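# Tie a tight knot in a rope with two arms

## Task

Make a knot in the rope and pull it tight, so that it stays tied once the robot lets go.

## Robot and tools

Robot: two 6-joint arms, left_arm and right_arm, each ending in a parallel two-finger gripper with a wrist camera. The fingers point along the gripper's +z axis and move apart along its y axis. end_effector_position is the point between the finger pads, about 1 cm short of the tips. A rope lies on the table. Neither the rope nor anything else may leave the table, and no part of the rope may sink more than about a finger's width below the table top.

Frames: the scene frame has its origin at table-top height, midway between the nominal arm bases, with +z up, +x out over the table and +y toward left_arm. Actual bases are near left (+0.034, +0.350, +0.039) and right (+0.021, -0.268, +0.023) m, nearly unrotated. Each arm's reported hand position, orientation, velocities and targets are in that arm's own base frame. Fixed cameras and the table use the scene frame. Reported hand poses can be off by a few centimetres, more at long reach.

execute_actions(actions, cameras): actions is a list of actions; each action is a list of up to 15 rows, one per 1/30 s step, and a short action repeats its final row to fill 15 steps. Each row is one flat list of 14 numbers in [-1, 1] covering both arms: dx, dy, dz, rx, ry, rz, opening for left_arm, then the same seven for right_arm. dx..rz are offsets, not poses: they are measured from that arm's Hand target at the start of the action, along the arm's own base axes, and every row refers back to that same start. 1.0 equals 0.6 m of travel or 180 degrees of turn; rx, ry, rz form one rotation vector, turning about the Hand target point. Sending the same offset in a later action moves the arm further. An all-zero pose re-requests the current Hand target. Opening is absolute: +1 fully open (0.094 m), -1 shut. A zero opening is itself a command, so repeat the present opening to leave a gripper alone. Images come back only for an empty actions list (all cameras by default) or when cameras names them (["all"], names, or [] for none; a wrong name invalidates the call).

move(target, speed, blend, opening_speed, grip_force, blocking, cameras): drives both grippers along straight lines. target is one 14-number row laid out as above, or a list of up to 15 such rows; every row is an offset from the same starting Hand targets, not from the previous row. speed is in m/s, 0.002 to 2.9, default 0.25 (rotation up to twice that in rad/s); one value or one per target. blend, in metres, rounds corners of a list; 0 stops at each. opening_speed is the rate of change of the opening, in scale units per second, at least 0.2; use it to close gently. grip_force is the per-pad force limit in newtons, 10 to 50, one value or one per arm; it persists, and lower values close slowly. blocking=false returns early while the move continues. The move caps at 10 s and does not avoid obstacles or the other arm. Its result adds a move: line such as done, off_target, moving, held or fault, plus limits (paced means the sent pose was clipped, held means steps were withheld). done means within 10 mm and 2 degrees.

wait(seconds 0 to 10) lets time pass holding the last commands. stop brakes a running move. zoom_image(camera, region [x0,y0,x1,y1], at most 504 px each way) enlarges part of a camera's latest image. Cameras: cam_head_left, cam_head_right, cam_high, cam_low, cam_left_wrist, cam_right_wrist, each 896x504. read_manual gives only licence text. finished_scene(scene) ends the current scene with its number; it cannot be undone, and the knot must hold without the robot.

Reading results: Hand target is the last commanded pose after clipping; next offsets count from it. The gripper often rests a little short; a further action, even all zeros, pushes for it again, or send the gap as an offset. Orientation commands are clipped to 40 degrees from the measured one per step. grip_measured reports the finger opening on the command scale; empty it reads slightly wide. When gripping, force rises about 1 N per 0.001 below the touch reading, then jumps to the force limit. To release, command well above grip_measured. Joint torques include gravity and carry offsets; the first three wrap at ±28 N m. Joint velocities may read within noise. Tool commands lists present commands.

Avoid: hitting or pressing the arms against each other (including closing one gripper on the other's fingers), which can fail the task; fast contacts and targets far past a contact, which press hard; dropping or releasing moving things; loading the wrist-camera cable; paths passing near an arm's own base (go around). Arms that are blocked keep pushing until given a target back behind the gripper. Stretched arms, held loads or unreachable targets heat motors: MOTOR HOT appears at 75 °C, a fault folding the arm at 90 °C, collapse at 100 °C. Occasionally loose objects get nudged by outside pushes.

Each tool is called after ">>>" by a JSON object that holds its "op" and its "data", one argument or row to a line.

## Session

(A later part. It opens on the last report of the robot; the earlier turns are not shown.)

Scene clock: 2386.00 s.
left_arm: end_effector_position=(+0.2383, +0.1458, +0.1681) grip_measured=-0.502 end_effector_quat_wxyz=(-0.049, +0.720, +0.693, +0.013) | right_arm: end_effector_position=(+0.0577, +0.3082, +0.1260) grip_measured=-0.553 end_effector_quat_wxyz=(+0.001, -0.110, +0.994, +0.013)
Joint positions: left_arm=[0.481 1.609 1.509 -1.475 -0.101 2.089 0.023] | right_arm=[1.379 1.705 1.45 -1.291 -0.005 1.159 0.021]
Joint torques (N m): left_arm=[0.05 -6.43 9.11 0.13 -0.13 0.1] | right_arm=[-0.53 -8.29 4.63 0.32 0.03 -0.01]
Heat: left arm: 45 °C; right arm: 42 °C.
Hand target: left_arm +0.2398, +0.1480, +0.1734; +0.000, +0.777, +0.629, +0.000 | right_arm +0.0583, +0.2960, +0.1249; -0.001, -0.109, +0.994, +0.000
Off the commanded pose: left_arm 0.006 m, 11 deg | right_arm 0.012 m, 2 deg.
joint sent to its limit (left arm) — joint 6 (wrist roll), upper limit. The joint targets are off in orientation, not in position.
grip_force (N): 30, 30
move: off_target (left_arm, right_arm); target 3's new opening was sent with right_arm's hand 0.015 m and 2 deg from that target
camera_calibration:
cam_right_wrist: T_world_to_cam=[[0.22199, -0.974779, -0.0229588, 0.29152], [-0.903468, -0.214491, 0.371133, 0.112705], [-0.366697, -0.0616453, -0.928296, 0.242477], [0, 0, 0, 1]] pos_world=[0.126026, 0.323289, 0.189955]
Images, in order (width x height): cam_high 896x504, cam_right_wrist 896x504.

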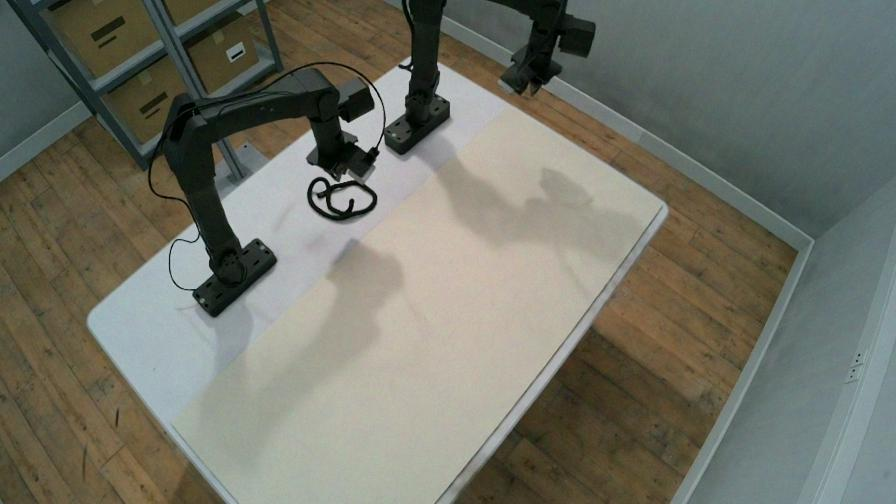

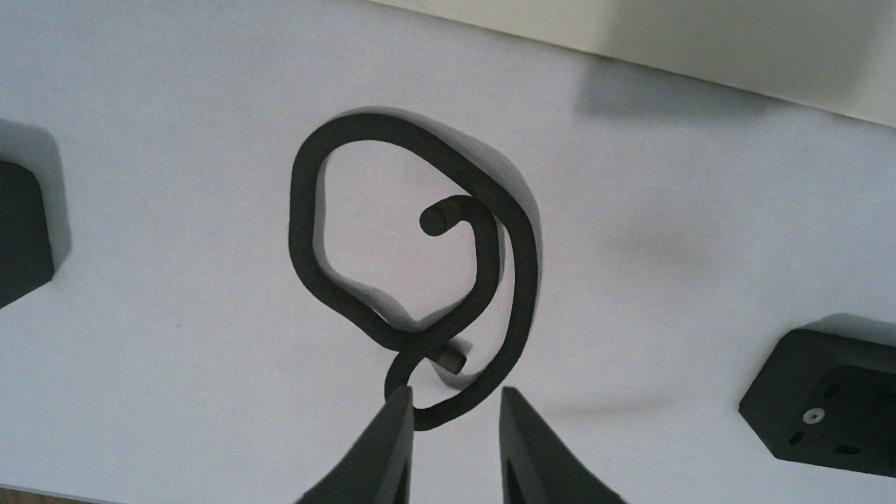

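>>> {"op": "move", "data": {
  "target": [
    [0,0,0,0,0,0,-0.5,0.061,0.09,0,0,0,0.5,-0.5],
    [0,0,0,0,0,0,-0.5,0.061,0.09,-0.158,0,0,0.5,-0.5]
  ],
  "speed": [0.3,0.15],
  "cameras": ["cam_right_wrist"]
}}

Scene clock: 2404.00 s.
left_arm: end_effector_position=(+0.2383, +0.1458, +0.1681) grip_measured=-0.502 end_effector_quat_wxyz=(-0.049, +0.720, +0.693, +0.013) | right_arm: end_effector_position=(+0.0924, +0.3539, +0.0411) grip_measured=-0.503 end_effector_quat_wxyz=(-0.009, +0.781, -0.625, -0.005)
Joint positions: left_arm=[0.481 1.609 1.509 -1.475 -0.101 2.089 0.023] | right_arm=[1.312 1.956 1.428 -1.023 -0.002 -0.48 0.023]
Joint torques (N m): left_arm=[0.05 -6.45 9.13 0.12 -0.13 0.1] | right_arm=[-0.61 -7.41 5.03 0.73 0.02 -0.02]
Heat: left arm: 45 °C; right arm: 42 °C.
Hand target: left_arm +0.2398, +0.1480, +0.1734; +0.000, +0.777, +0.629, +0.000 | right_arm +0.0949, +0.3501, +0.0301; +0.000, +0.780, -0.626, +0.001
Off the commanded pose: left_arm 0.006 m, 11 deg | right_arm 0.012 m, 1 deg.
joint sent to its limit (left arm) — joint 6 (wrist roll), upper limit. The joint targets are off in orientation, not in position.
grip_force (N): 30, 30
move: off_target (left_arm, right_arm)
camera_calibration:
cam_right_wrist: T_world_to_cam=[[0.974923, 0.222332, 0.0096677, -0.1681], [0.204098, -0.910597, 0.359385, 0.32979], [0.0887062, -0.3484, -0.933139, 0.238808], [0, 0, 0, 1]] pos_world=[0.0753908, 0.42088, 0.105945]
Images, in order (width x height): cam_right_wrist 896x504.

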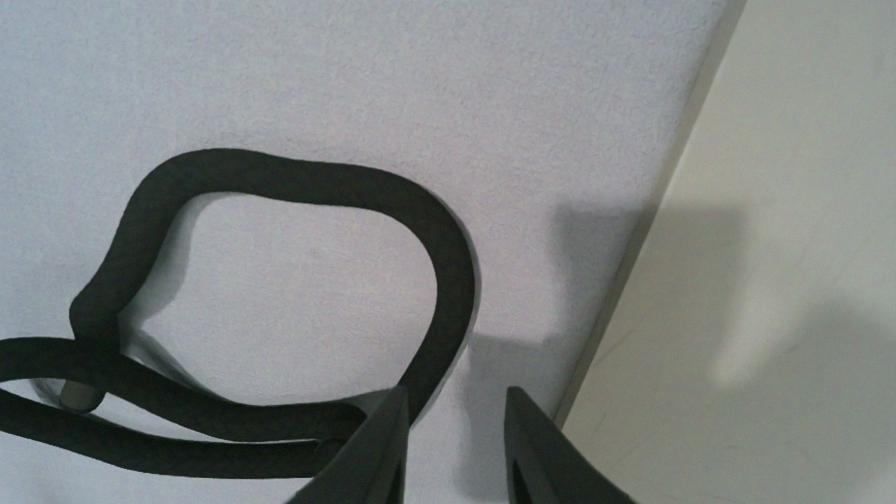

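>>> {"op": "move", "data": {
  "target": [
    [0,0,0,0,0,0,-0.5,-0.004,0.028,0,0,0,0,-0.5],
    [0,0,0,0,0,0,-0.5,-0.004,0.028,-0.081,0,0,0,-0.5]
  ],
  "speed": 0.15,
  "cameras": ["cam_right_wrist"]
}}

Scene clock: 2411.17 s.
left_arm: end_effector_position=(+0.2383, +0.1458, +0.1681) grip_measured=-0.502 end_effector_quat_wxyz=(-0.049, +0.720, +0.693, +0.013) | right_arm: end_effector_position=(+0.0966, +0.3695, -0.0075) grip_measured=-0.503 end_effector_quat_wxyz=(-0.007, +0.779, -0.628, -0.004)
Joint positions: left_arm=[0.481 1.609 1.509 -1.475 -0.101 2.089 0.023] | right_arm=[1.312 2.081 1.408 -0.88 -0.001 -0.473 0.023]
Joint torques (N m): left_arm=[0.06 -6.45 9.13 0.12 -0.13 0.1] | right_arm=[0.72 -8.03 4.89 0.73 0.02 0.09]
Heat: left arm: 45 °C; right arm: 42 °C.
Hand target: left_arm +0.2398, +0.1480, +0.1734; +0.000, +0.777, +0.629, +0.000 | right_arm +0.0926, +0.3669, -0.0185; +0.000, +0.780, -0.626, +0.001
Off the commanded pose: left_arm 0.006 m, 11 deg | right_arm 0.012 m, 1 deg.
joint sent to its limit (left arm) — joint 6 (wrist roll), upper limit. The joint targets are off in orientation, not in position.
grip_force (N): 30, 30
move: off_target (left_arm, right_arm)
camera_calibration:
cam_right_wrist: T_world_to_cam=[[0.97651, 0.215298, 0.00867048, -0.17282], [0.197662, -0.911085, 0.361738, 0.361409], [0.0857812, -0.351527, -0.932239, 0.199935], [0, 0, 0, 1]] pos_world=[0.0801735, 0.436764, 0.05715]
Images, in order (width x height): cam_right_wrist 896x504.

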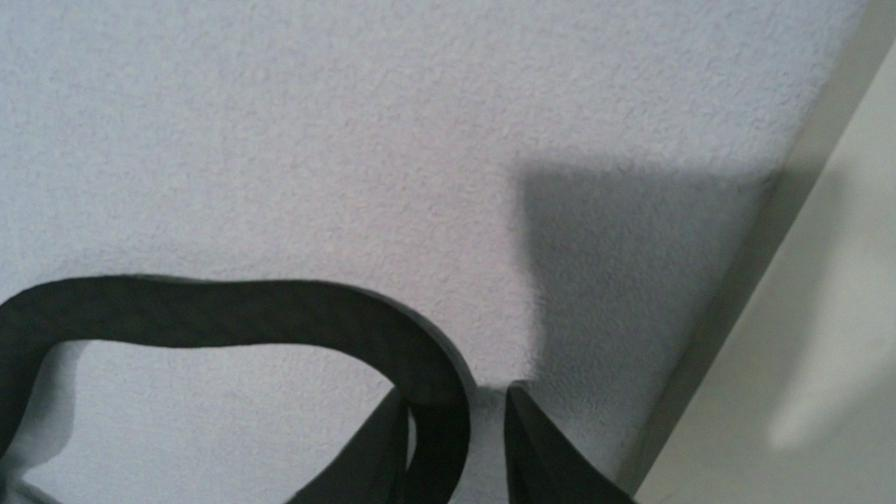

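>>> {"op": "move", "data": {
  "target": [
    [0,0,0,0,0,0,-0.5,0,0,0,0,0,0,-1],
    [0,0,0,0,0,0,-0.5,0,0,0.13,0,0,0,-1]
  ],
  "speed": 0.12,
  "opening_speed": 0.8,
  "cameras": ["cam_right_wrist","cam_high"]
}}

>>> {"op": "zoom_image", "data": {
  "camera": "cam_high",
  "region": [300, 150, 400, 250]
}}

Scene clock: 2419.03 s.
left_arm: end_effector_position=(+0.2383, +0.1458, +0.1681) grip_measured=-0.502 end_effector_quat_wxyz=(-0.049, +0.720, +0.693, +0.013) | right_arm: end_effector_position=(+0.0942, +0.3604, +0.0448) grip_measured=-0.749 end_effector_quat_wxyz=(+0.016, +0.778, -0.628, +0.006)
Joint positions: left_arm=[0.481 1.609 1.509 -1.475 -0.101 2.089 0.023] | right_arm=[1.312 2.028 1.546 -1.123 -0.001 -0.472 0.012]
Joint torques (N m): left_arm=[0.06 -6.43 9.1 0.13 -0.12 0.1] | right_arm=[0.73 -11 8.29 0.22 0.02 0.09]
Heat: left arm: 45 °C; right arm: 42 °C.
Hand target: left_arm +0.2398, +0.1480, +0.1734; +0.000, +0.777, +0.629, +0.000 | right_arm +0.0925, +0.3670, +0.0595; +0.000, +0.780, -0.626, +0.001
Off the commanded pose: left_arm 0.006 m, 11 deg | right_arm 0.016 m, 2 deg.
joint sent to its limit (left arm) — joint 6 (wrist roll), upper limit. The joint targets are off in orientation, not in position.
grip_force (N): 30, 30
move: off_target (left_arm, right_arm)
camera_calibration:
cam_right_wrist: T_world_to_cam=[[0.976552, 0.214773, -0.0148074, -0.167751], [0.202357, -0.892269, 0.403617, 0.32562], [0.0734741, -0.39715, -0.914808, 0.262523], [0, 0, 0, 1]] pos_world=[0.0786371, 0.430831, 0.106248]
Images, in order (width x height): cam_high 896x504, cam_right_wrist 896x504.

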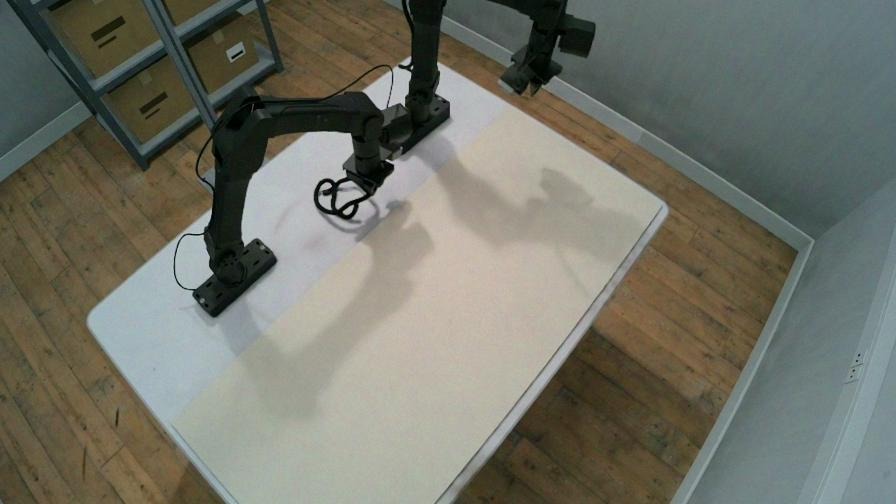

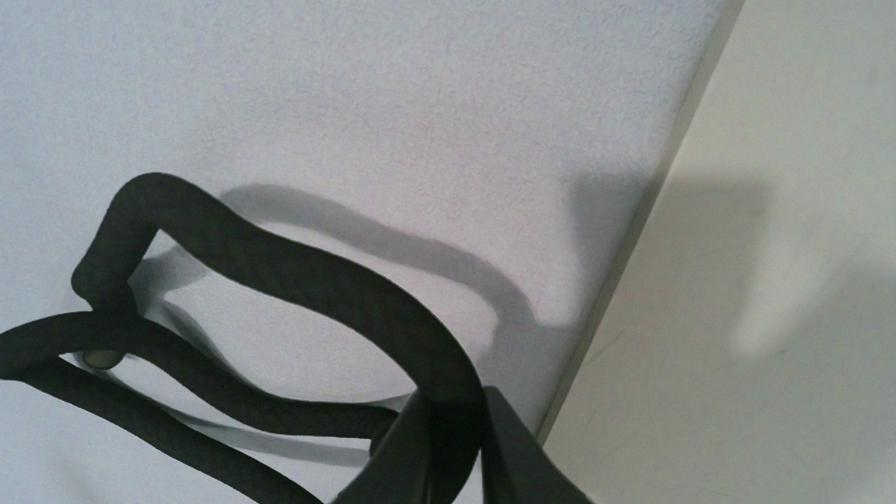

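Scaled by 5.040.

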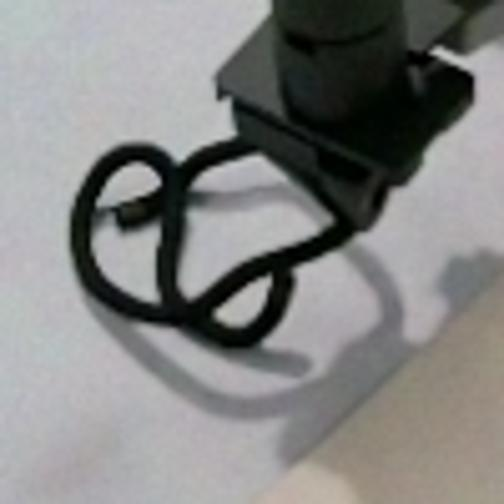

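>>> {"op": "move", "data": {
  "target": [
    [0,0,0,0,0,0,-0.5,0,0,0.02,0,0,0,-1],
    [0,0,0,0,0,0,-0.5,-0.09,0.0,0.02,0,0,0.05,-1]
  ],
  "speed": 0.1,
  "cameras": ["cam_right_wrist","cam_high"]
}}

>>> {"op": "zoom_image", "data": {
  "camera": "cam_high",
  "region": [300, 150, 400, 250]
}}

Scene clock: 2429.60 s.
left_arm: end_effector_position=(+0.2383, +0.1458, +0.1681) grip_measured=-0.502 end_effector_quat_wxyz=(-0.049, +0.720, +0.693, +0.013) | right_arm: end_effector_position=(+0.0404, +0.3707, +0.0632) grip_measured=-0.750 end_effector_quat_wxyz=(+0.007, +0.824, -0.566, +0.004)
Joint positions: left_arm=[0.481 1.609 1.509 -1.475 -0.101 2.089 0.023] | right_arm=[1.46 1.996 1.576 -1.166 0.001 -0.477 0.012]
Joint torques (N m): left_arm=[0.06 -6.43 9.13 0.12 -0.12 0.11] | right_arm=[0.38 -11.73 5.18 0.4 0 -0.02]
Heat: left arm: 45 °C; right arm: 43 °C.
Hand target: left_arm +0.2398, +0.1480, +0.1734; +0.000, +0.777, +0.629, +0.000 | right_arm +0.0386, +0.3669, +0.0716; +0.000, +0.827, -0.563, +0.001
Off the commanded pose: left_arm 0.006 m, 11 deg | right_arm 0.009 m, 1 deg.
joint sent to its limit (left arm) — joint 6 (wrist roll), upper limit. The joint targets are off in orientation, not in position.
grip_force (N): 30, 30
move: off_target (left_arm)
camera_calibration:
cam_right_wrist: T_world_to_cam=[[0.932466, 0.361228, -0.00471682, -0.170233], [0.334419, -0.858176, 0.389484, 0.321151], [0.136645, -0.364758, -0.921021, 0.273285], [0, 0, 0, 1]] pos_world=[0.013995, 0.43678, 0.125816]
Images, in order (width x height): cam_high 896x504, cam_right_wrist 896x504.

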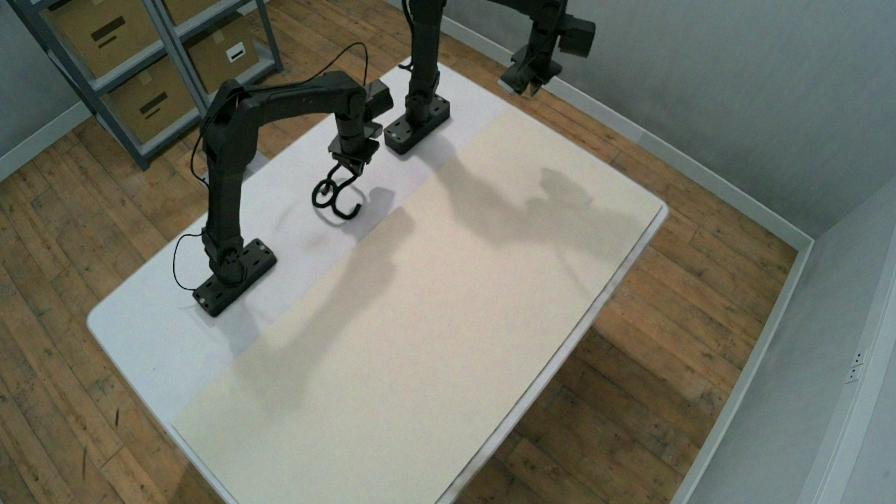

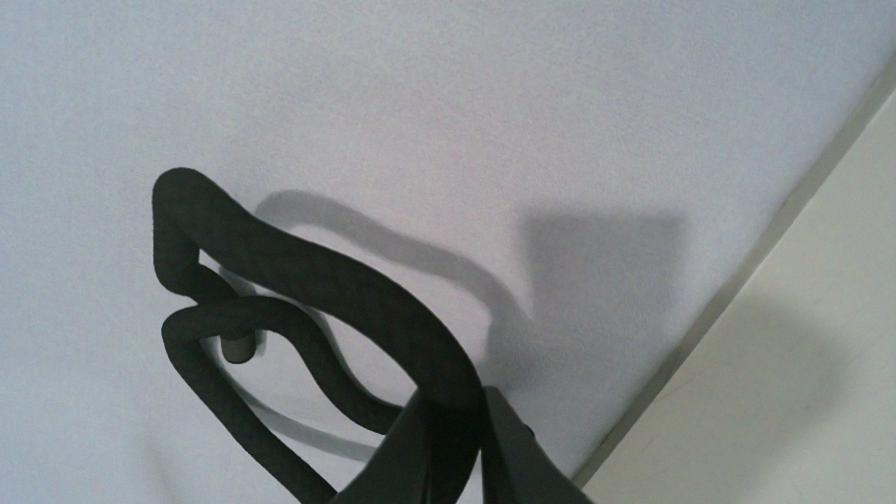

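Scaled by 5.040.

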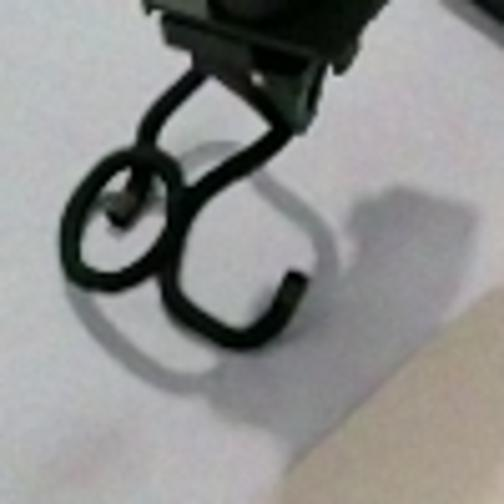

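>>> {"op": "move", "data": {
  "target": [
    [0,0,0,0,0,0,-0.5,0,0,-0.145,0,0,0,-1],
    [0,0,0,0,0,0,-0.5,0,0,-0.145,0,0,0,-0.55],
    [0,0,0,0,0,0,-0.5,0,0,0.0,0,0,0,-0.55],
    [0,0,0,0,0,0,-0.5,0,-0.08,0.1,0,0,-0.5,-0.55]
  ],
  "speed": [0.12,0.12,0.15,0.25],
  "opening_speed": 0.5,
  "cameras": ["cam_high","cam_right_wrist"]
}}

>>> {"op": "zoom_image", "data": {
  "camera": "cam_high",
  "region": [300, 150, 400, 250]
}}

Scene clock: 2448.17 s.
left_arm: end_effector_position=(+0.2383, +0.1458, +0.1681) grip_measured=-0.502 end_effector_quat_wxyz=(-0.049, +0.720, +0.693, +0.013) | right_arm: end_effector_position=(+0.0353, +0.3235, +0.1218) grip_measured=-0.553 end_effector_quat_wxyz=(-0.004, -0.195, +0.981, -0.006)
Joint positions: left_arm=[0.481 1.609 1.509 -1.475 -0.101 2.089 0.023] | right_arm=[1.457 1.788 1.532 -1.329 -0.003 1.065 0.021]
Joint torques (N m): left_arm=[0.06 -6.43 9.13 0.12 -0.12 0.11] | right_arm=[-0.79 -9.66 6.6 0.23 0.01 0.1]
Heat: left arm: 45 °C; right arm: 44 °C.
Hand target: left_arm +0.2398, +0.1480, +0.1734; +0.000, +0.777, +0.629, +0.000 | right_arm +0.0385, +0.3189, +0.1315; -0.001, -0.187, +0.982, -0.001
Off the commanded pose: left_arm 0.006 m, 11 deg | right_arm 0.011 m, 1 deg.
joint sent to its limit (left arm) — joint 6 (wrist roll), upper limit. The joint targets are off in orientation, not in position.
grip_force (N): 30, 30
move: off_target (left_arm, right_arm); target 2's new opening was sent with right_arm's hand 0.012 m and 1 deg from that target
camera_calibration:
cam_right_wrist: T_world_to_cam=[[0.385263, -0.922715, 0.0130327, 0.284315], [-0.853613, -0.350974, 0.384918, 0.138026], [-0.350595, -0.15942, -0.922859, 0.26174], [0, 0, 0, 1]] pos_world=[0.10005, 0.352512, 0.184715]
Images, in order (width x height): cam_high 896x504, cam_right_wrist 896x504.

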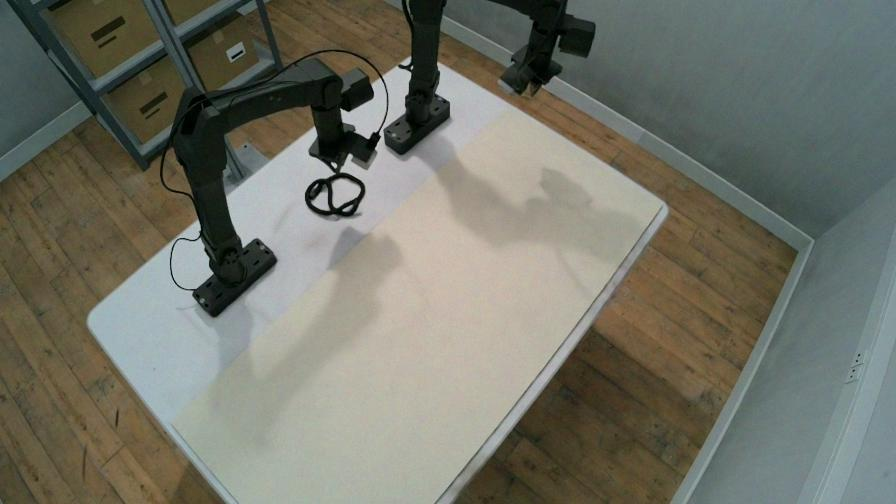

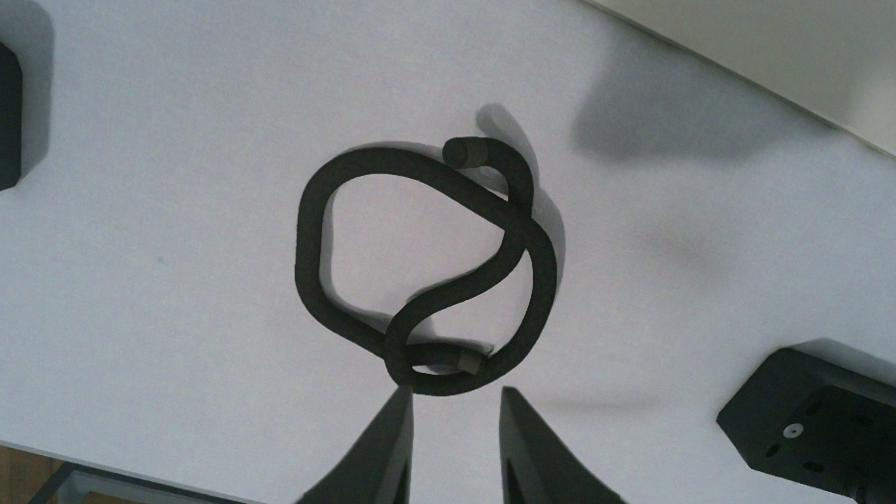

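Scaled by 5.040.

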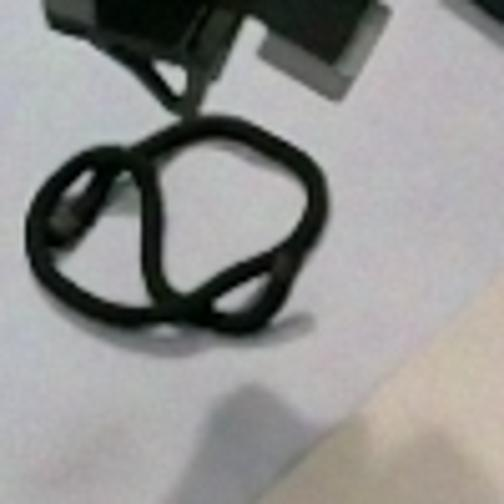

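>>> {"op": "zoom_image", "data": {
  "camera": "cam_right_wrist",
  "region": [280, 90, 600, 410]
}}

Scaled by 1.575.

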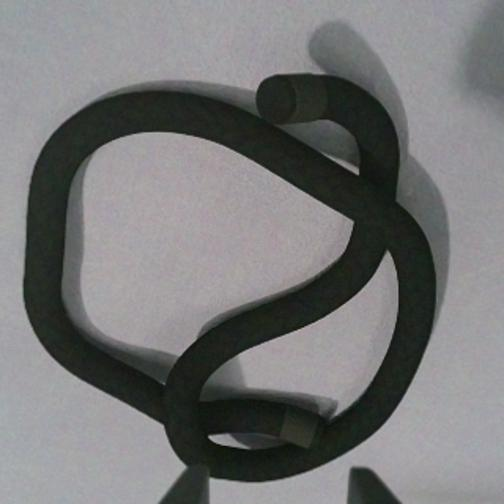

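>>> {"op": "move", "data": {
  "target": [
    [0,0,0,0,0,0,-0.5,-0.036,-0.101,0,0,0,-0.136,-0.5],
    [0,0,0,0,0,0,-0.5,-0.036,-0.101,-0.16,0,0,-0.136,-0.5]
  ],
  "speed": [0.25,0.15],
  "cameras": ["cam_right_wrist"]
}}

Scene clock: 2469.17 s.
left_arm: end_effector_position=(+0.2383, +0.1458, +0.1681) grip_measured=-0.502 end_effector_quat_wxyz=(-0.049, +0.720, +0.693, +0.013) | right_arm: end_effector_position=(+0.0187, +0.2635, +0.0435) grip_measured=-0.503 end_effector_quat_wxyz=(-0.002, +0.027, +1.000, +0.012)
Joint positions: left_arm=[0.481 1.609 1.509 -1.475 -0.101 2.089 0.023] | right_arm=[1.492 1.58 0.98 -0.948 -0.006 1.546 0.023]
Joint torques (N m): left_arm=[0.06 -6.45 9.11 0.12 -0.13 0.11] | right_arm=[0.62 -4.55 4.82 0.6 0.03 0.1]
Heat: left arm: 46 °C; right arm: 44 °C.
Hand target: left_arm +0.2398, +0.1480, +0.1734; +0.000, +0.777, +0.629, +0.000 | right_arm +0.0170, +0.2583, +0.0355; -0.001, +0.026, +1.000, +0.000
Off the commanded pose: left_arm 0.006 m, 11 deg | right_arm 0.010 m, 1 deg.
joint sent to its limit (left arm) — joint 6 (wrist roll), upper limit. The joint targets are off in orientation, not in position.
grip_force (N): 30, 30
move: off_target (left_arm)
camera_calibration:
cam_right_wrist: T_world_to_cam=[[-0.0503909, -0.998505, -0.0211808, 0.265909], [-0.923751, 0.0385353, 0.38105, 0.0317279], [-0.379664, 0.0387672, -0.924312, 0.122405], [0, 0, 0, 1]] pos_world=[0.089181, 0.259543, 0.106683]
Images, in order (width x height): cam_right_wrist 896x504.

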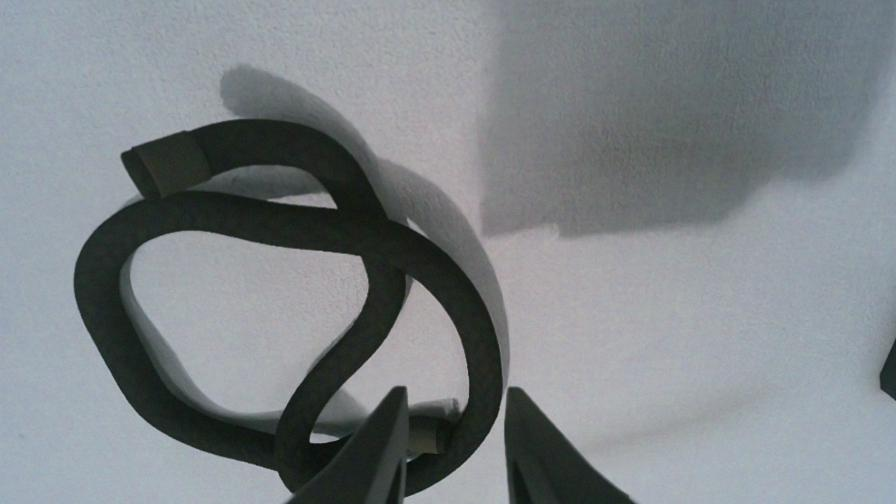

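>>> {"op": "move", "data": {
  "target": [
    [0,0,0,0,0,0,-0.5,0.005,-0.015,0,0,0,0,-0.5],
    [0,0,0,0,0,0,-0.5,0.005,-0.015,-0.09,0,0,0,-0.5]
  ],
  "speed": 0.15,
  "cameras": ["cam_right_wrist"]
}}

Scene clock: 2476.23 s.
left_arm: end_effector_position=(+0.2383, +0.1458, +0.1681) grip_measured=-0.502 end_effector_quat_wxyz=(-0.049, +0.720, +0.693, +0.013) | right_arm: end_effector_position=(+0.0185, +0.2444, -0.0033) grip_measured=-0.503 end_effector_quat_wxyz=(-0.002, +0.025, +1.000, -0.010)
Joint positions: left_arm=[0.481 1.609 1.509 -1.475 -0.101 2.089 0.023] | right_arm=[1.49 1.636 0.832 -0.787 -0.002 1.54 0.023]
Joint torques (N m): left_arm=[0.06 -6.43 9.13 0.12 -0.13 0.11] | right_arm=[-0.32 -3.26 3.37 1.34 0.01 0.01]
Heat: left arm: 46 °C; right arm: 43 °C.
Hand target: left_arm +0.2398, +0.1480, +0.1734; +0.000, +0.777, +0.629, +0.000 | right_arm +0.0200, +0.2493, -0.0185; -0.001, +0.026, +1.000, +0.000
Off the commanded pose: left_arm 0.006 m, 11 deg | right_arm 0.016 m, 1 deg.
joint sent to its limit (left arm) — joint 6 (wrist roll), upper limit. The joint targets are off in orientation, not in position.
grip_force (N): 30, 30
move: off_target (left_arm, right_arm)
camera_calibration:
cam_right_wrist: T_world_to_cam=[[-0.047417, -0.998632, 0.0220544, 0.246079], [-0.924176, 0.052238, 0.378379, 0.0467746], [-0.379013, -0.00244051, -0.925388, 0.0899397], [0, 0, 0, 1]] pos_world=[0.0889846, 0.243518, 0.0601035]
Images, in order (width x height): cam_right_wrist 896x504.

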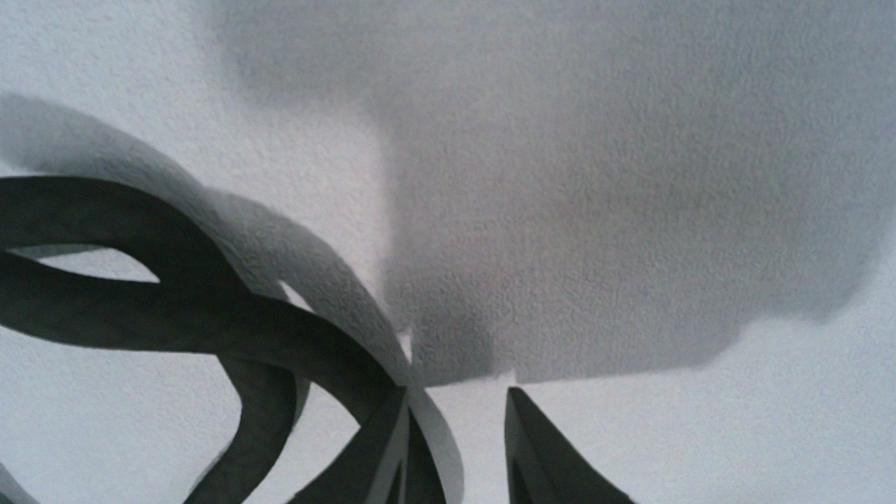

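>>> {"op": "move", "data": {
  "target": [
    [0,0,0,0,0,0,-0.5,0,0.0,0.05,0,0,0,-0.5],
    [0,0,0,0,0,0,-0.5,0,0.017,0.05,0,0,0,-0.5],
    [0,0,0,0,0,0,-0.5,0,0.017,0.0,0,0,0,-0.5]
  ],
  "speed": 0.1,
  "cameras": ["cam_right_wrist"]
}}

Scene clock: 2482.83 s.
left_arm: end_effector_position=(+0.2383, +0.1458, +0.1681) grip_measured=-0.502 end_effector_quat_wxyz=(-0.049, +0.720, +0.693, +0.013) | right_arm: end_effector_position=(+0.0199, +0.2667, -0.0099) grip_measured=-0.503 end_effector_quat_wxyz=(-0.001, +0.025, +1.000, +0.013)
Joint positions: left_arm=[0.481 1.609 1.509 -1.475 -0.101 2.089 0.023] | right_arm=[1.49 1.691 0.861 -0.716 -0.004 1.54 0.023]
Joint torques (N m): left_arm=[0.06 -6.43 9.11 0.12 -0.12 0.11] | right_arm=[-0.03 -4.77 4.22 0.63 0.03 0.04]
Heat: left arm: 46 °C; right arm: 43 °C.
Hand target: left_arm +0.2398, +0.1480, +0.1734; +0.000, +0.777, +0.629, +0.000 | right_arm +0.0200, +0.2596, -0.0184; -0.001, +0.026, +1.000, +0.000
Off the commanded pose: left_arm 0.006 m, 11 deg | right_arm 0.011 m, 2 deg.
joint sent to its limit (left arm) — joint 6 (wrist roll), upper limit. The joint targets are off in orientation, not in position.
grip_force (N): 30, 30
move: off_target (left_arm, right_arm)
camera_calibration:
cam_right_wrist: T_world_to_cam=[[-0.047368, -0.998603, -0.0234252, 0.268103], [-0.924709, 0.0349708, 0.379065, 0.0540243], [-0.377716, 0.0396171, -0.925073, 0.0731559], [0, 0, 0, 1]] pos_world=[0.0902884, 0.262941, 0.0534763]
Images, in order (width x height): cam_right_wrist 896x504.

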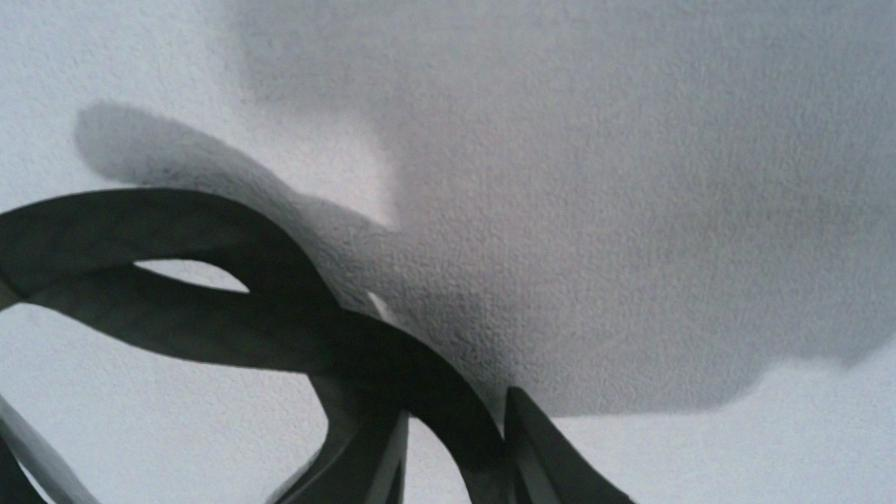

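>>> {"op": "move", "data": {
  "target": [
    [0,0,0,0,0,0,-0.5,0,0.017,0.0,0,0,0,-1],
    [0,0,0,0,0,0,-0.5,-0.01,-0.025,0.025,0,0,0,-1],
    [0,0,0,0,0,0,-0.5,-0.03,-0.055,0.02,0,0,0,-1]
  ],
  "speed": 0.1,
  "opening_speed": 0.8,
  "cameras": ["cam_right_wrist","cam_high"]
}}

>>> {"op": "zoom_image", "data": {
  "camera": "cam_high",
  "region": [290, 150, 390, 250]
}}

Scene clock: 2491.03 s.
left_arm: end_effector_position=(+0.2383, +0.1458, +0.1681) grip_measured=-0.502 end_effector_quat_wxyz=(-0.049, +0.720, +0.693, +0.013) | right_arm: end_effector_position=(+0.0029, +0.2335, -0.0071) grip_measured=-0.748 end_effector_quat_wxyz=(-0.003, +0.026, +1.000, +0.002)
Joint positions: left_arm=[0.481 1.609 1.509 -1.475 -0.101 2.089 0.023] | right_arm=[1.549 1.579 0.754 -0.742 -0.007 1.601 0.012]
Joint torques (N m): left_arm=[0.05 -6.42 9.1 0.12 -0.14 0.11] | right_arm=[0.53 -6.61 4.18 0.41 0.04 0.14]
Heat: left arm: 46 °C; right arm: 42 °C.
Hand target: left_arm +0.2398, +0.1480, +0.1734; +0.000, +0.777, +0.629, +0.000 | right_arm +0.0020, +0.2266, -0.0064; -0.001, +0.026, +1.000, +0.000
Off the commanded pose: left_arm 0.006 m, 11 deg | right_arm 0.007 m, 0 deg.
joint sent to its limit (left arm) — joint 6 (wrist roll), upper limit. The joint targets are off in orientation, not in position.
grip_force (N): 30, 30
move: off_target (left_arm)
camera_calibration:
cam_right_wrist: T_world_to_cam=[[-0.0488803, -0.998801, -0.00250702, 0.234349], [-0.922876, 0.0442044, 0.382553, 0.0362721], [-0.381983, 0.021013, -0.92393, 0.0749911], [0, 0, 0, 1]] pos_world=[0.0735751, 0.230889, 0.0559981]
Images, in order (width x height): cam_high 896x504, cam_right_wrist 896x504.

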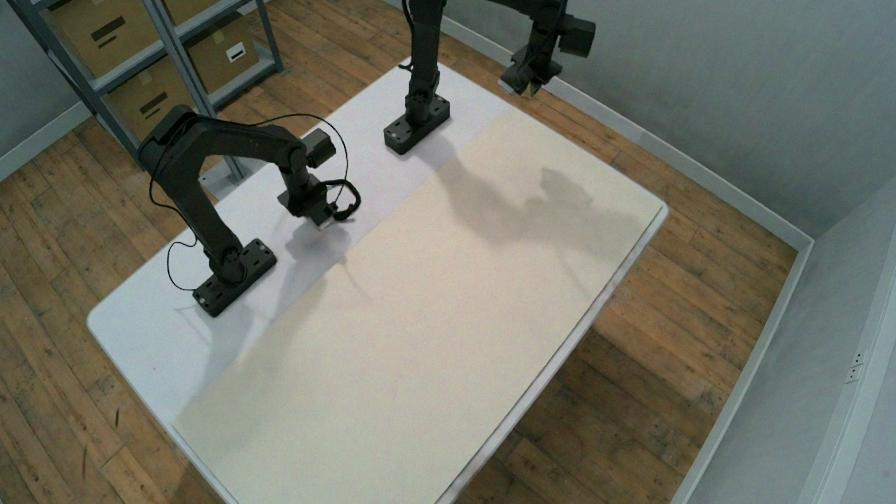

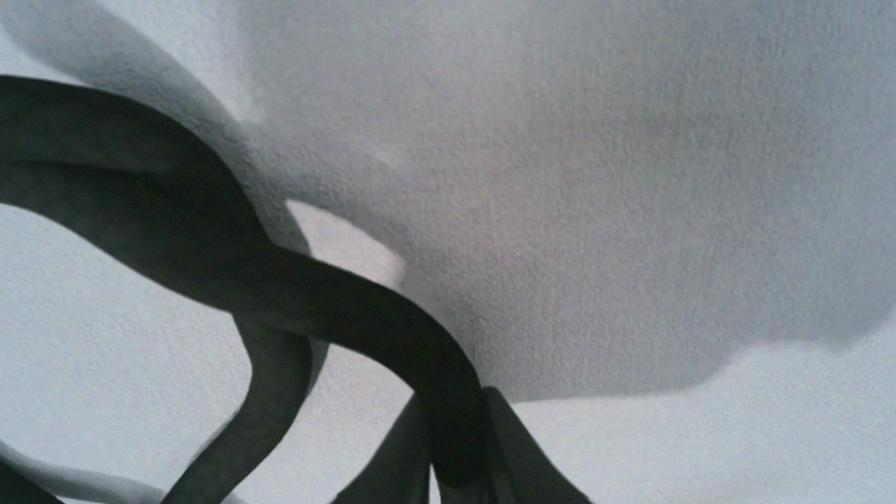

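Scaled by 5.040.

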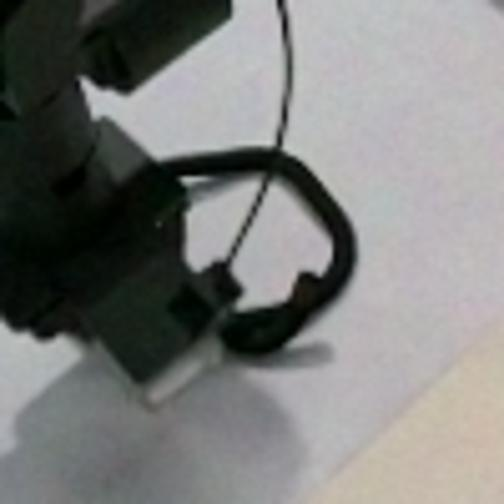

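>>> {"op": "move", "data": {
  "target": [
    [0,0,0,0,0,0,-0.5,0,0,-0.015,0,0,0,-1],
    [0,0,0,0,0,0,-0.5,0,0,-0.015,0,0,0,-0.55],
    [0,0,0,0,0,0,-0.5,0,0,0.15,0,0,0,-0.55],
    [0,0,0,0,0,0,-0.5,0.0,0.08,0.22,0,0,0.1,-0.55]
  ],
  "speed": [0.12,0.12,0.15,0.25],
  "opening_speed": 0.5,
  "cameras": ["cam_high","cam_right_wrist"]
}}

>>> {"op": "zoom_image", "data": {
  "camera": "cam_right_wrist",
  "region": [200, 60, 700, 460]
}}

Scene clock: 2501.33 s.
left_arm: end_effector_position=(+0.2383, +0.1458, +0.1681) grip_measured=-0.502 end_effector_quat_wxyz=(-0.049, +0.720, +0.693, +0.013) | right_arm: end_effector_position=(+0.0037, +0.2716, +0.1221) grip_measured=-0.553 end_effector_quat_wxyz=(-0.003, -0.124, +0.992, +0.004)
Joint positions: left_arm=[0.481 1.609 1.509 -1.475 -0.101 2.089 0.023] | right_arm=[1.549 1.563 1.284 -1.284 -0.007 1.301 0.021]
Joint torques (N m): left_arm=[0.06 -6.43 9.13 0.12 -0.12 0.1] | right_arm=[0.77 -4.41 8.83 0.26 0.04 -0.01]
Heat: left arm: 46 °C; right arm: 41 °C.
Hand target: left_arm +0.2398, +0.1480, +0.1734; +0.000, +0.777, +0.629, +0.000 | right_arm +0.0020, +0.2745, +0.1255; -0.001, -0.131, +0.991, -0.001
Off the commanded pose: left_arm 0.006 m, 11 deg | right_arm 0.005 m, 1 deg.
joint sent to its limit (left arm) — joint 6 (wrist roll), upper limit. The joint targets are off in orientation, not in position.
grip_force (N): 30, 30
move: off_target (left_arm)
camera_calibration:
cam_right_wrist: T_world_to_cam=[[0.248292, -0.968663, -0.00663572, 0.264065], [-0.895243, -0.232078, 0.380368, 0.0611408], [-0.369988, -0.0885016, -0.924812, 0.223714], [0, 0, 0, 1]] pos_world=[0.0719421, 0.289778, 0.18539]
Images, in order (width x height): cam_high 896x504, cam_right_wrist 896x504.

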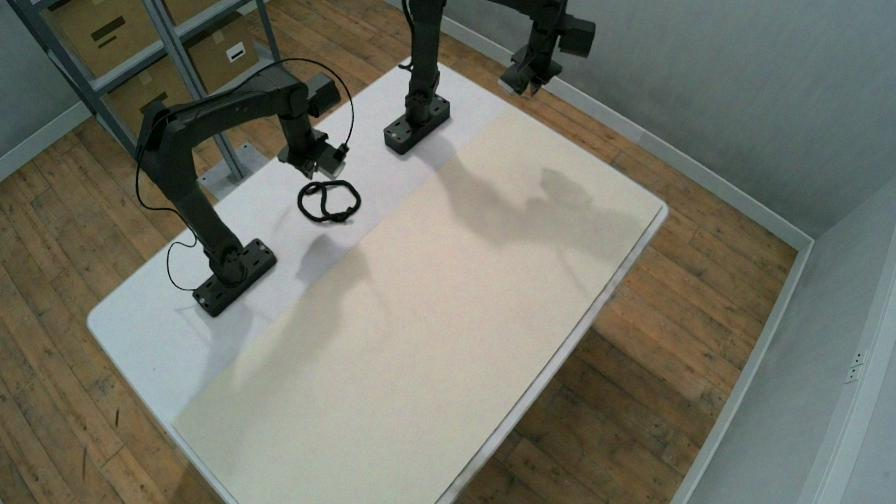

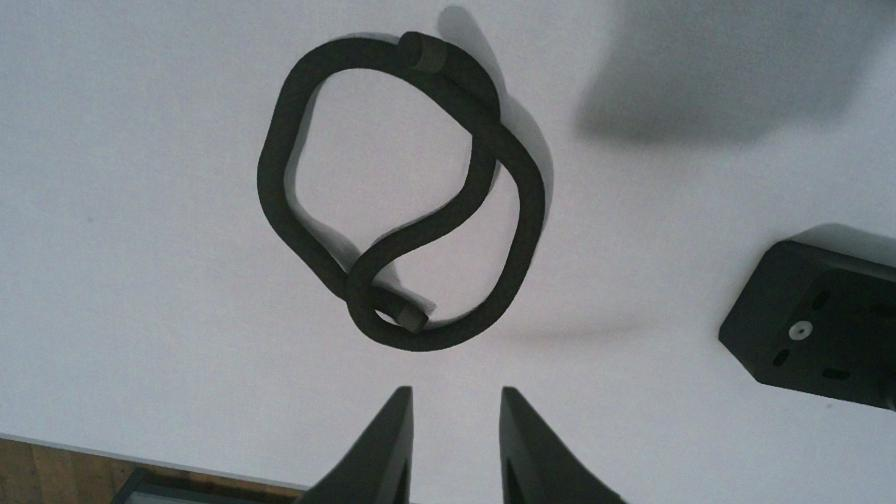

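Scaled by 1.008.

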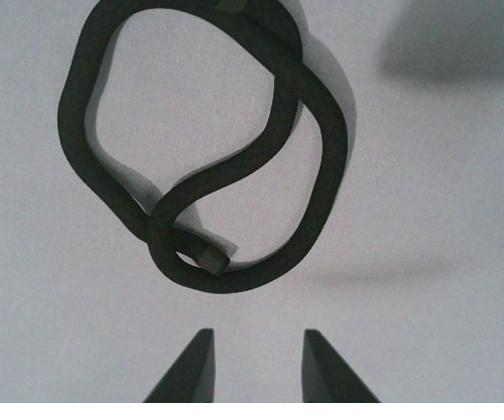

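>>> {"op": "move", "data": {
  "target": [
    [0,0,0,0,0,0,-0.5,-0.088,-0.044,-0.03,0,0,0.633,-0.5],
    [0,0,0,0,0,0,-0.5,-0.088,-0.044,-0.15,0,0,0.633,-0.5]
  ],
  "speed": [0.3,0.15],
  "cameras": ["cam_right_wrist"]
}}

Scene clock: 2525.03 s.
left_arm: end_effector_position=(+0.2383, +0.1458, +0.1681) grip_measured=-0.502 end_effector_quat_wxyz=(-0.049, +0.720, +0.693, +0.013) | right_arm: end_effector_position=(-0.0500, +0.2518, +0.0433) grip_measured=-0.503 end_effector_quat_wxyz=(-0.006, +0.900, -0.436, -0.004)
Joint positions: left_arm=[0.481 1.609 1.509 -1.475 -0.101 2.089 0.023] | right_arm=[1.764 1.56 0.96 -0.956 0.001 -0.476 0.023]
Joint torques (N m): left_arm=[0.08 -6.43 9.14 0.12 -0.13 0.11] | right_arm=[0.47 -4.38 4.79 0.72 0.01 -0.02]
Heat: left arm: 46 °C; right arm: 41 °C.
Hand target: left_arm +0.2398, +0.1480, +0.1734; +0.000, +0.777, +0.629, +0.000 | right_arm -0.0508, +0.2482, +0.0355; +0.000, +0.903, -0.431, +0.001
Off the commanded pose: left_arm 0.006 m, 11 deg | right_arm 0.009 m, 1 deg.
joint sent to its limit (left arm) — joint 6 (wrist roll), upper limit. The joint targets are off in orientation, not in position.
grip_force (N): 30, 30
move: off_target (left_arm)
camera_calibration:
cam_right_wrist: T_world_to_cam=[[0.782486, 0.622593, 0.00967732, -0.11701], [0.577202, -0.731093, 0.363786, 0.238402], [0.233565, -0.279072, -0.931432, 0.207692], [0, 0, 0, 1]] pos_world=[-0.0945574, 0.305105, 0.107856]
Images, in order (width x height): cam_right_wrist 896x504.

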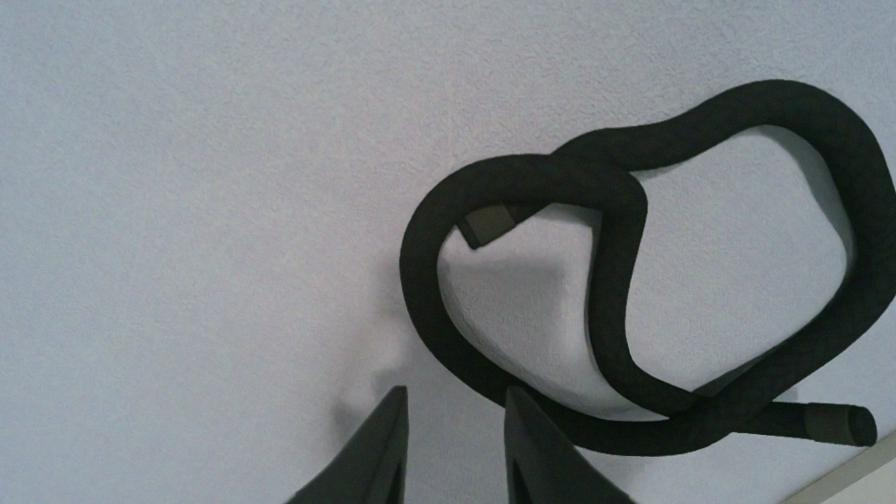

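>>> {"op": "move", "data": {
  "target": [
    [0,0,0,0,0,0,-0.5,-0.038,0.013,0,0,0,0.06,-0.5],
    [0,0,0,0,0,0,-0.5,-0.038,0.013,-0.04,0,0,0.06,-0.5]
  ],
  "speed": 0.15,
  "cameras": ["cam_right_wrist"]
}}

Scene clock: 2543.07 s.
left_arm: end_effector_position=(+0.2383, +0.1458, +0.1681) grip_measured=-0.502 end_effector_quat_wxyz=(-0.049, +0.720, +0.693, +0.013) | right_arm: end_effector_position=(-0.0733, +0.2613, +0.0204) grip_measured=-0.503 end_effector_quat_wxyz=(-0.008, +0.937, -0.349, -0.005)
Joint positions: left_arm=[0.481 1.609 1.509 -1.475 -0.101 2.089 0.023] | right_arm=[1.842 1.647 0.951 -0.856 0.001 -0.586 0.023]
Joint torques (N m): left_arm=[0.08 -6.45 9.13 0.12 -0.12 0.11] | right_arm=[0.47 -4.77 4.48 0.66 0.01 -0.01]
Heat: left arm: 46 °C; right arm: 41 °C.
Hand target: left_arm +0.2398, +0.1480, +0.1734; +0.000, +0.777, +0.629, +0.000 | right_arm -0.0736, +0.2561, +0.0115; +0.000, +0.939, -0.344, +0.001
Off the commanded pose: left_arm 0.006 m, 11 deg | right_arm 0.010 m, 1 deg.
joint sent to its limit (left arm) — joint 6 (wrist roll), upper limit. The joint targets are off in orientation, not in position.
grip_force (N): 30, 30
move: off_target (left_arm)
camera_calibration:
cam_right_wrist: T_world_to_cam=[[0.652287, 0.757837, 0.0142739, -0.149386], [0.70328, -0.612138, 0.361503, 0.245305], [0.282698, -0.225765, -0.932262, 0.184068], [0, 0, 0, 1]] pos_world=[-0.127111, 0.304927, 0.0850533]
Images, in order (width x height): cam_right_wrist 896x504.

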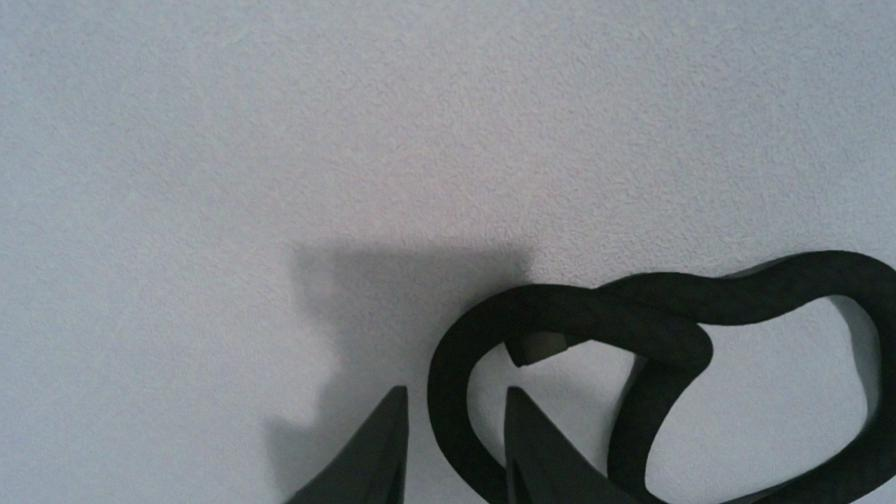

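>>> {"op": "move", "data": {
  "target": [
    [0,0,0,0,0,0,-0.5,0.016,-0.011,0,0,0,0,-0.5],
    [0,0,0,0,0,0,-0.5,0.016,-0.013,-0.05,0,0,0,-0.5],
    [0,0,0,0,0,0,-0.5,0.016,-0.013,-0.05,0,0,0,-1]
  ],
  "speed": 0.12,
  "opening_speed": 0.8,
  "cameras": ["cam_right_wrist"]
}}

Scene clock: 2552.57 s.
left_arm: end_effector_position=(+0.2383, +0.1458, +0.1681) grip_measured=-0.502 end_effector_quat_wxyz=(-0.049, +0.720, +0.693, +0.013) | right_arm: end_effector_position=(-0.0668, +0.2525, -0.0110) grip_measured=-0.744 end_effector_quat_wxyz=(-0.007, +0.939, -0.343, -0.004)
Joint positions: left_arm=[0.481 1.609 1.509 -1.475 -0.101 2.089 0.023] | right_arm=[1.827 1.679 0.843 -0.719 0.002 -0.614 0.012]
Joint torques (N m): left_arm=[0.06 -6.45 9.13 0.13 -0.13 0.11] | right_arm=[-0.49 -4.72 4.31 0.7 0 -0.01]
Heat: left arm: 46 °C; right arm: 41 °C.
Hand target: left_arm +0.2398, +0.1480, +0.1734; +0.000, +0.777, +0.629, +0.000 | right_arm -0.0640, +0.2481, -0.0185; +0.000, +0.939, -0.344, +0.001
Off the commanded pose: left_arm 0.006 m, 11 deg | right_arm 0.009 m, 1 deg.
joint sent to its limit (left arm) — joint 6 (wrist roll), upper limit. The joint targets are off in orientation, not in position.
grip_force (N): 30, 30
move: off_target (left_arm)
camera_calibration:
cam_right_wrist: T_world_to_cam=[[0.642735, 0.765978, 0.0130167, -0.149337], [0.710243, -0.602163, 0.36463, 0.244671], [0.287137, -0.225115, -0.931061, 0.151151], [0, 0, 0, 1]] pos_world=[-0.121193, 0.295747, 0.0534606]
Images, in order (width x height): cam_right_wrist 896x504.

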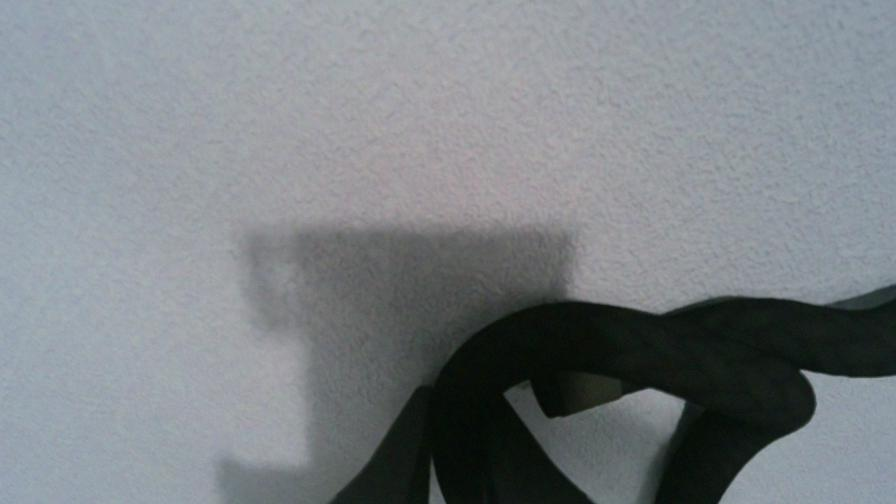

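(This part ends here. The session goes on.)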